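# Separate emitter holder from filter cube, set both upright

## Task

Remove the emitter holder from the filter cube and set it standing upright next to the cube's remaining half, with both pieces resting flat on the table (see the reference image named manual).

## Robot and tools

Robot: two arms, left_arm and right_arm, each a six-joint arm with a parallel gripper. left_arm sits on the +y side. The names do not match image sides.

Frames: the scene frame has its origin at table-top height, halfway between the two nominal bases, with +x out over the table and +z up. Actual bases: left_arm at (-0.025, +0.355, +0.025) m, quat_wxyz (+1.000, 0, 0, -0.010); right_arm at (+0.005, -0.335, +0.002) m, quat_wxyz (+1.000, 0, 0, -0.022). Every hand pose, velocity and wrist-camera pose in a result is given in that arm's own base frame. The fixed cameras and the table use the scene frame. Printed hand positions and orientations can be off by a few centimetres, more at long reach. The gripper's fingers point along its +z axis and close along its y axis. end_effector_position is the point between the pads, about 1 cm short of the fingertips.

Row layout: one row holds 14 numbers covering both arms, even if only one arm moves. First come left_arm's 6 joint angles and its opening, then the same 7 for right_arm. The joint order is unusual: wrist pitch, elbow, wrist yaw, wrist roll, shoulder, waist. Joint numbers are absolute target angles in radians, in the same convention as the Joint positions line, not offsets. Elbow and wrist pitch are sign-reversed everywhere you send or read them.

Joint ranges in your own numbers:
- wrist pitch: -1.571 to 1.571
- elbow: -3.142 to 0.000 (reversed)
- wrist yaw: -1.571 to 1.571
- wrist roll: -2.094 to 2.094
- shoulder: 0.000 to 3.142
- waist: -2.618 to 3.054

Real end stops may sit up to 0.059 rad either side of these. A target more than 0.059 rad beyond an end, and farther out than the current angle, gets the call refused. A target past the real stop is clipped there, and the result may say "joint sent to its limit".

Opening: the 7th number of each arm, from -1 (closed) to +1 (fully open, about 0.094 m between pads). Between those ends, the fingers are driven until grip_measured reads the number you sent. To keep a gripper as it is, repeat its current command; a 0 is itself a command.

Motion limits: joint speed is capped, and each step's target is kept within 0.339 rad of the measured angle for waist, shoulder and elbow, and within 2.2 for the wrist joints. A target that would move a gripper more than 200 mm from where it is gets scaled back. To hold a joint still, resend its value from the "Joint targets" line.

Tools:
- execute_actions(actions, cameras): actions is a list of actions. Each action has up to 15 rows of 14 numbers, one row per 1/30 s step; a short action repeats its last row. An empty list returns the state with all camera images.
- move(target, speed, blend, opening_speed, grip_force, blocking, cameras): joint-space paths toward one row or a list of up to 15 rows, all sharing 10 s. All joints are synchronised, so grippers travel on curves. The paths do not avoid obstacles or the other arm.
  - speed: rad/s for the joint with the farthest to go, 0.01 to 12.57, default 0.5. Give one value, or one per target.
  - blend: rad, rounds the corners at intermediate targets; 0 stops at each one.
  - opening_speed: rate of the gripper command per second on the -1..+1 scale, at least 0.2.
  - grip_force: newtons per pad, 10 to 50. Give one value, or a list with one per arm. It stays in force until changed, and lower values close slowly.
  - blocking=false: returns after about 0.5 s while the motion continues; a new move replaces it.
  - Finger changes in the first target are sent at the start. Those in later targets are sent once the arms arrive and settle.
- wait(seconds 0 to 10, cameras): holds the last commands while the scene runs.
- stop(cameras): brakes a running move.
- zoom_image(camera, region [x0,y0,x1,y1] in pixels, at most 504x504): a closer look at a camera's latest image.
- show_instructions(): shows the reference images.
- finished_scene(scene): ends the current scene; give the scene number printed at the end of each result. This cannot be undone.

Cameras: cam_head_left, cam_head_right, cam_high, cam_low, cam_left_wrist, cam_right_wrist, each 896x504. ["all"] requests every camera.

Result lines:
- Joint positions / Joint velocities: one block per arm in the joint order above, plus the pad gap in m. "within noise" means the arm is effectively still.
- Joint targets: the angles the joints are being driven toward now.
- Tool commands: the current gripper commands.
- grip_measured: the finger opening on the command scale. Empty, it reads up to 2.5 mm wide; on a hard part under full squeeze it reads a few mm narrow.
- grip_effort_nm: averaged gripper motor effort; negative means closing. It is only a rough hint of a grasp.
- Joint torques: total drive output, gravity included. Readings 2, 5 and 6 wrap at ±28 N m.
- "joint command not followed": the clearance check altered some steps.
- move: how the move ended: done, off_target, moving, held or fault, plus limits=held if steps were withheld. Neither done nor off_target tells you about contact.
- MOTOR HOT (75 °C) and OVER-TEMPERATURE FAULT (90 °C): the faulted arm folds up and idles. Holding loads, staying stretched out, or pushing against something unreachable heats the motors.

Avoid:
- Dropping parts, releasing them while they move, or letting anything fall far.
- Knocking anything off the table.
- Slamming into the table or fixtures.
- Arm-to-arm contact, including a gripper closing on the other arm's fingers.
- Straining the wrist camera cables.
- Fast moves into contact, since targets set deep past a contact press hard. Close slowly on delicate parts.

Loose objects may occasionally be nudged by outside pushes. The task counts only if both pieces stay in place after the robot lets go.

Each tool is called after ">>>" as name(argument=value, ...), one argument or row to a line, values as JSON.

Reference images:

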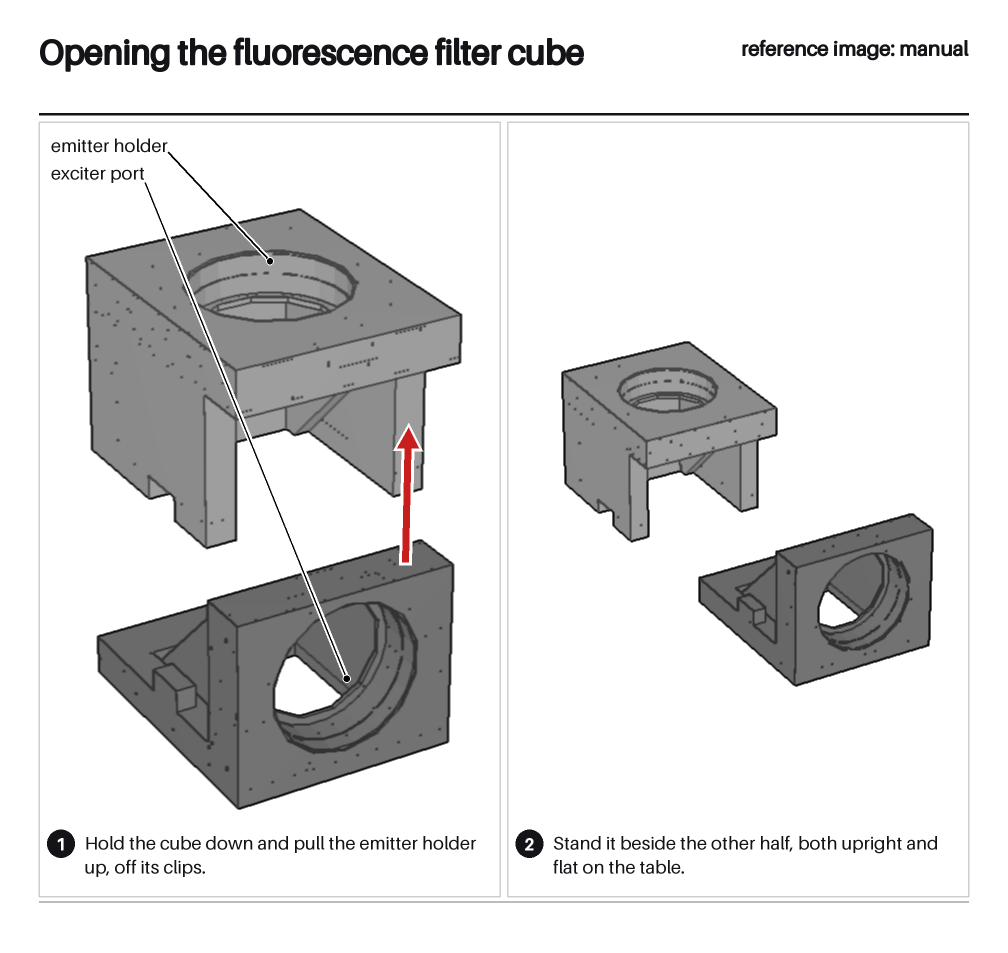

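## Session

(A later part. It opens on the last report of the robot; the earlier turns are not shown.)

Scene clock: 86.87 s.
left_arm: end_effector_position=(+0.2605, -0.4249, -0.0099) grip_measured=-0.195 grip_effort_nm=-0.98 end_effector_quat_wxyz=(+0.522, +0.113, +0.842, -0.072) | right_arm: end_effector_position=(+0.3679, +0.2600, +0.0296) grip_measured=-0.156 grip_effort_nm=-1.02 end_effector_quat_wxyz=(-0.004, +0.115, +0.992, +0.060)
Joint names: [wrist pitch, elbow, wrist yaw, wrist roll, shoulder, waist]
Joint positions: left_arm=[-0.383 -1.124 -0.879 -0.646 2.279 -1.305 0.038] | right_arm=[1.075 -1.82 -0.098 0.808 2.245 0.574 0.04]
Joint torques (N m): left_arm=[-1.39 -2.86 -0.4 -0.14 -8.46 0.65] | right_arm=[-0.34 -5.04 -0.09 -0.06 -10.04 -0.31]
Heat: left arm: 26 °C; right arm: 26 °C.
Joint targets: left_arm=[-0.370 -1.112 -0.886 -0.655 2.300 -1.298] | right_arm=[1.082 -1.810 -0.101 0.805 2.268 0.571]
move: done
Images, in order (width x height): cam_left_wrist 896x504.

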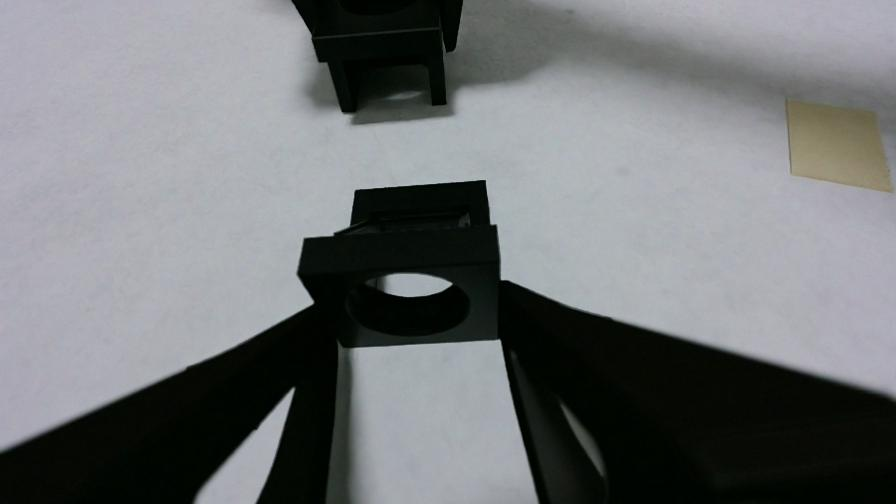

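>>> move(
  target=[-0.370,-1.112,-0.886,-0.655,2.300,-1.298,-0.45,1.072,-1.800,-0.101,0.805,2.270,0.571,-0.45],
  speed=0.04,
  cameras=["cam_left_wrist"],
)

>>> zoom_image(
  camera="cam_left_wrist",
  region=[250, 0, 550, 170],
)

Scene clock: 87.90 s.
left_arm: end_effector_position=(+0.2605, -0.4249, -0.0099) grip_measured=-0.195 grip_effort_nm=-0.98 end_effector_quat_wxyz=(+0.522, +0.113, +0.842, -0.072) | right_arm: end_effector_position=(+0.3677, +0.2599, +0.0290) grip_measured=-0.156 grip_effort_nm=-1.02 end_effector_quat_wxyz=(-0.004, +0.115, +0.992, +0.060)
Joint names: [wrist pitch, elbow, wrist yaw, wrist roll, shoulder, waist]
Joint positions: left_arm=[-0.383 -1.124 -0.879 -0.646 2.279 -1.305 0.038] | right_arm=[1.074 -1.818 -0.098 0.808 2.245 0.574 0.04]
Joint torques (N m): left_arm=[-1.39 -2.96 -0.39 -0.14 -8.46 0.62] | right_arm=[-0.41 -4.33 -0.11 -0.05 -9.83 -0.25]
Heat: left arm: 26 °C; right arm: 26 °C.
Joint targets: left_arm=[-0.370 -1.112 -0.886 -0.655 2.300 -1.298] | right_arm=[1.072 -1.800 -0.101 0.805 2.270 0.571]
move: done
Images, in order (width x height): cam_left_wrist 896x504.

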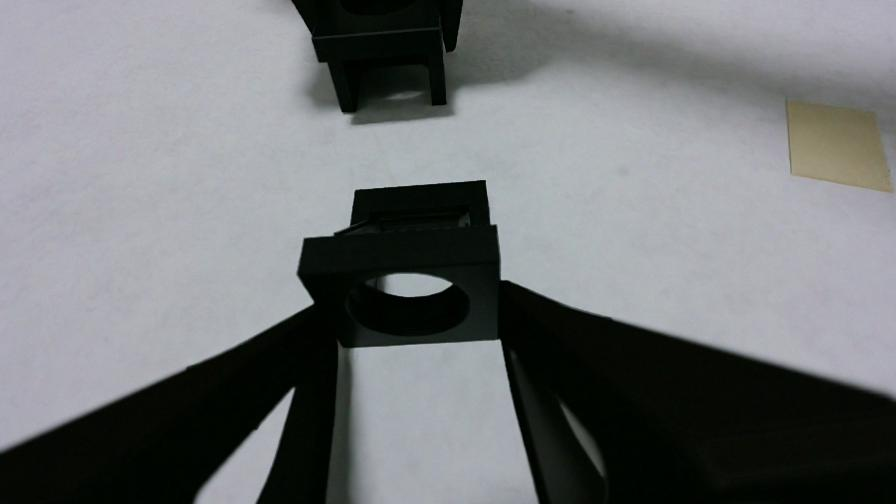

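Scaled by 1.680 from the camera's 896x504 image, which has a finer 1280x720 frame.

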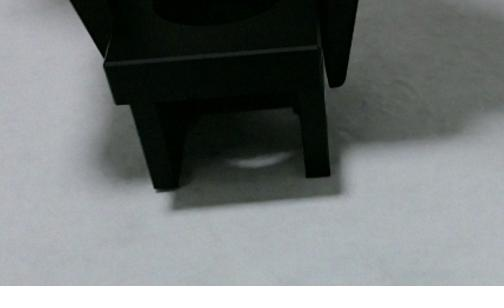

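>>> move(
  target=[
    [-0.370,-1.112,-0.886,-0.655,2.300,-1.298,0.5,1.072,-1.800,-0.101,0.805,2.270,0.571,0.3],
    [-0.18,-1.140,-1.0,-0.838,2.215,-1.397,0.5,1.30,-2.03,-0.101,0.805,2.240,0.571,0.3],
  ],
  speed=0.25,
  opening_speed=0.6,
  cameras=["cam_left_wrist","cam_right_wrist","cam_low","cam_head_left"],
)

>>> zoom_image(
  camera="cam_low",
  region=[410, 230, 510, 300],
)

Scene clock: 91.80 s.
left_arm: end_effector_position=(+0.2278, -0.4126, -0.0107) grip_measured=+0.498 grip_effort_nm=0.13 end_effector_quat_wxyz=(+0.524, +0.092, +0.845, -0.047) | right_arm: end_effector_position=(+0.3703, +0.2621, +0.0765) grip_measured=+0.297 grip_effort_nm=0.14 end_effector_quat_wxyz=(-0.007, +0.115, +0.992, +0.060)
Joint names: [wrist pitch, elbow, wrist yaw, wrist roll, shoulder, waist]
Joint positions: left_arm=[-0.199 -1.124 -0.983 -0.826 2.257 -1.393 0.07] | right_arm=[1.267 -2.007 -0.1 0.808 2.245 0.574 0.061]
Joint torques (N m): left_arm=[-1.15 -4.97 -0.59 -0.19 -12.9 -0.27] | right_arm=[-0.09 -8.27 -0.07 -0.05 -12.4 -0.31]
Heat: left arm: 26 °C; right arm: 26 °C.
Joint targets: left_arm=[-0.180 -1.140 -1.000 -0.838 2.215 -1.397] | right_arm=[1.300 -2.030 -0.101 0.805 2.240 0.571]
move: off_target (left_arm); left_arm: the shoulder is farthest, 0.042 rad from its target
Images, in order (width x height): cam_head_left 896x504, cam_low 896x504, cam_left_wrist 896x504, cam_right_wrist 896x504.

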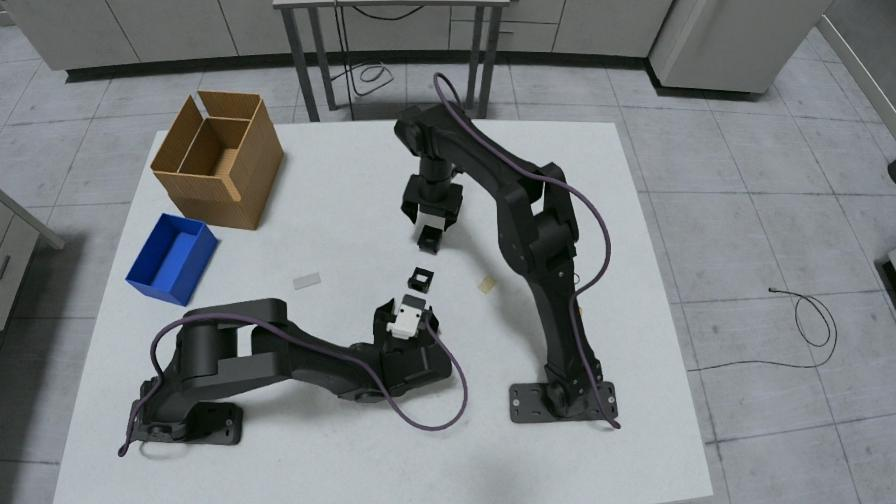

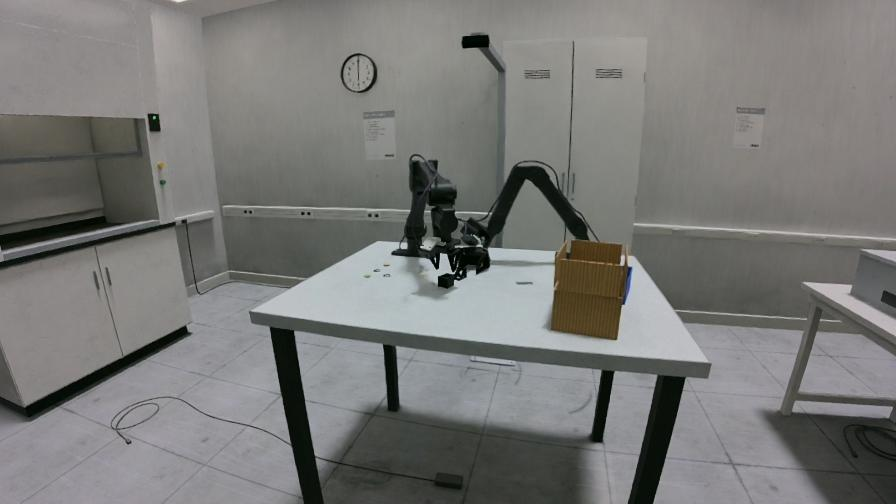

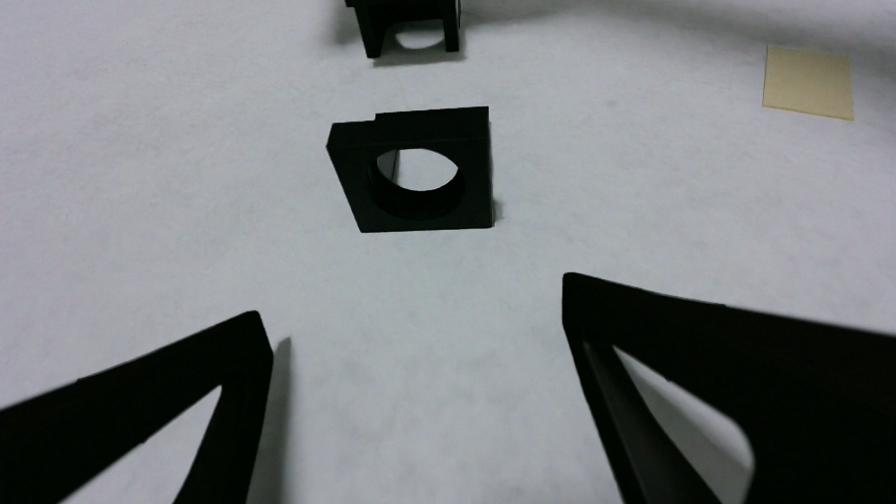

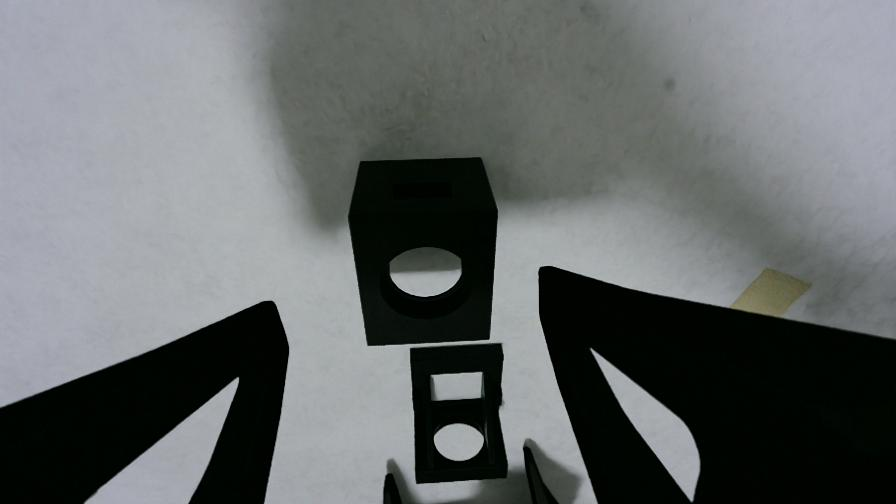

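Scaled by 5.040 from the camera's 896x504 image, which has a finer 1280x720 frame.

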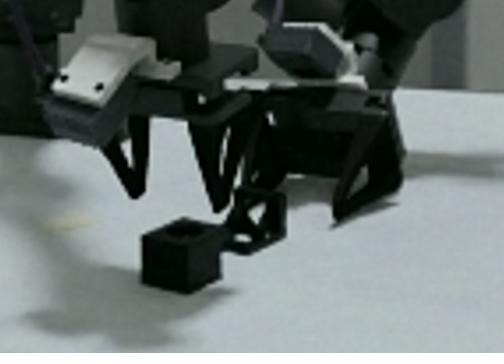

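>>> finished_scene(
  scene=1,
)

The scene is finished: the task was done.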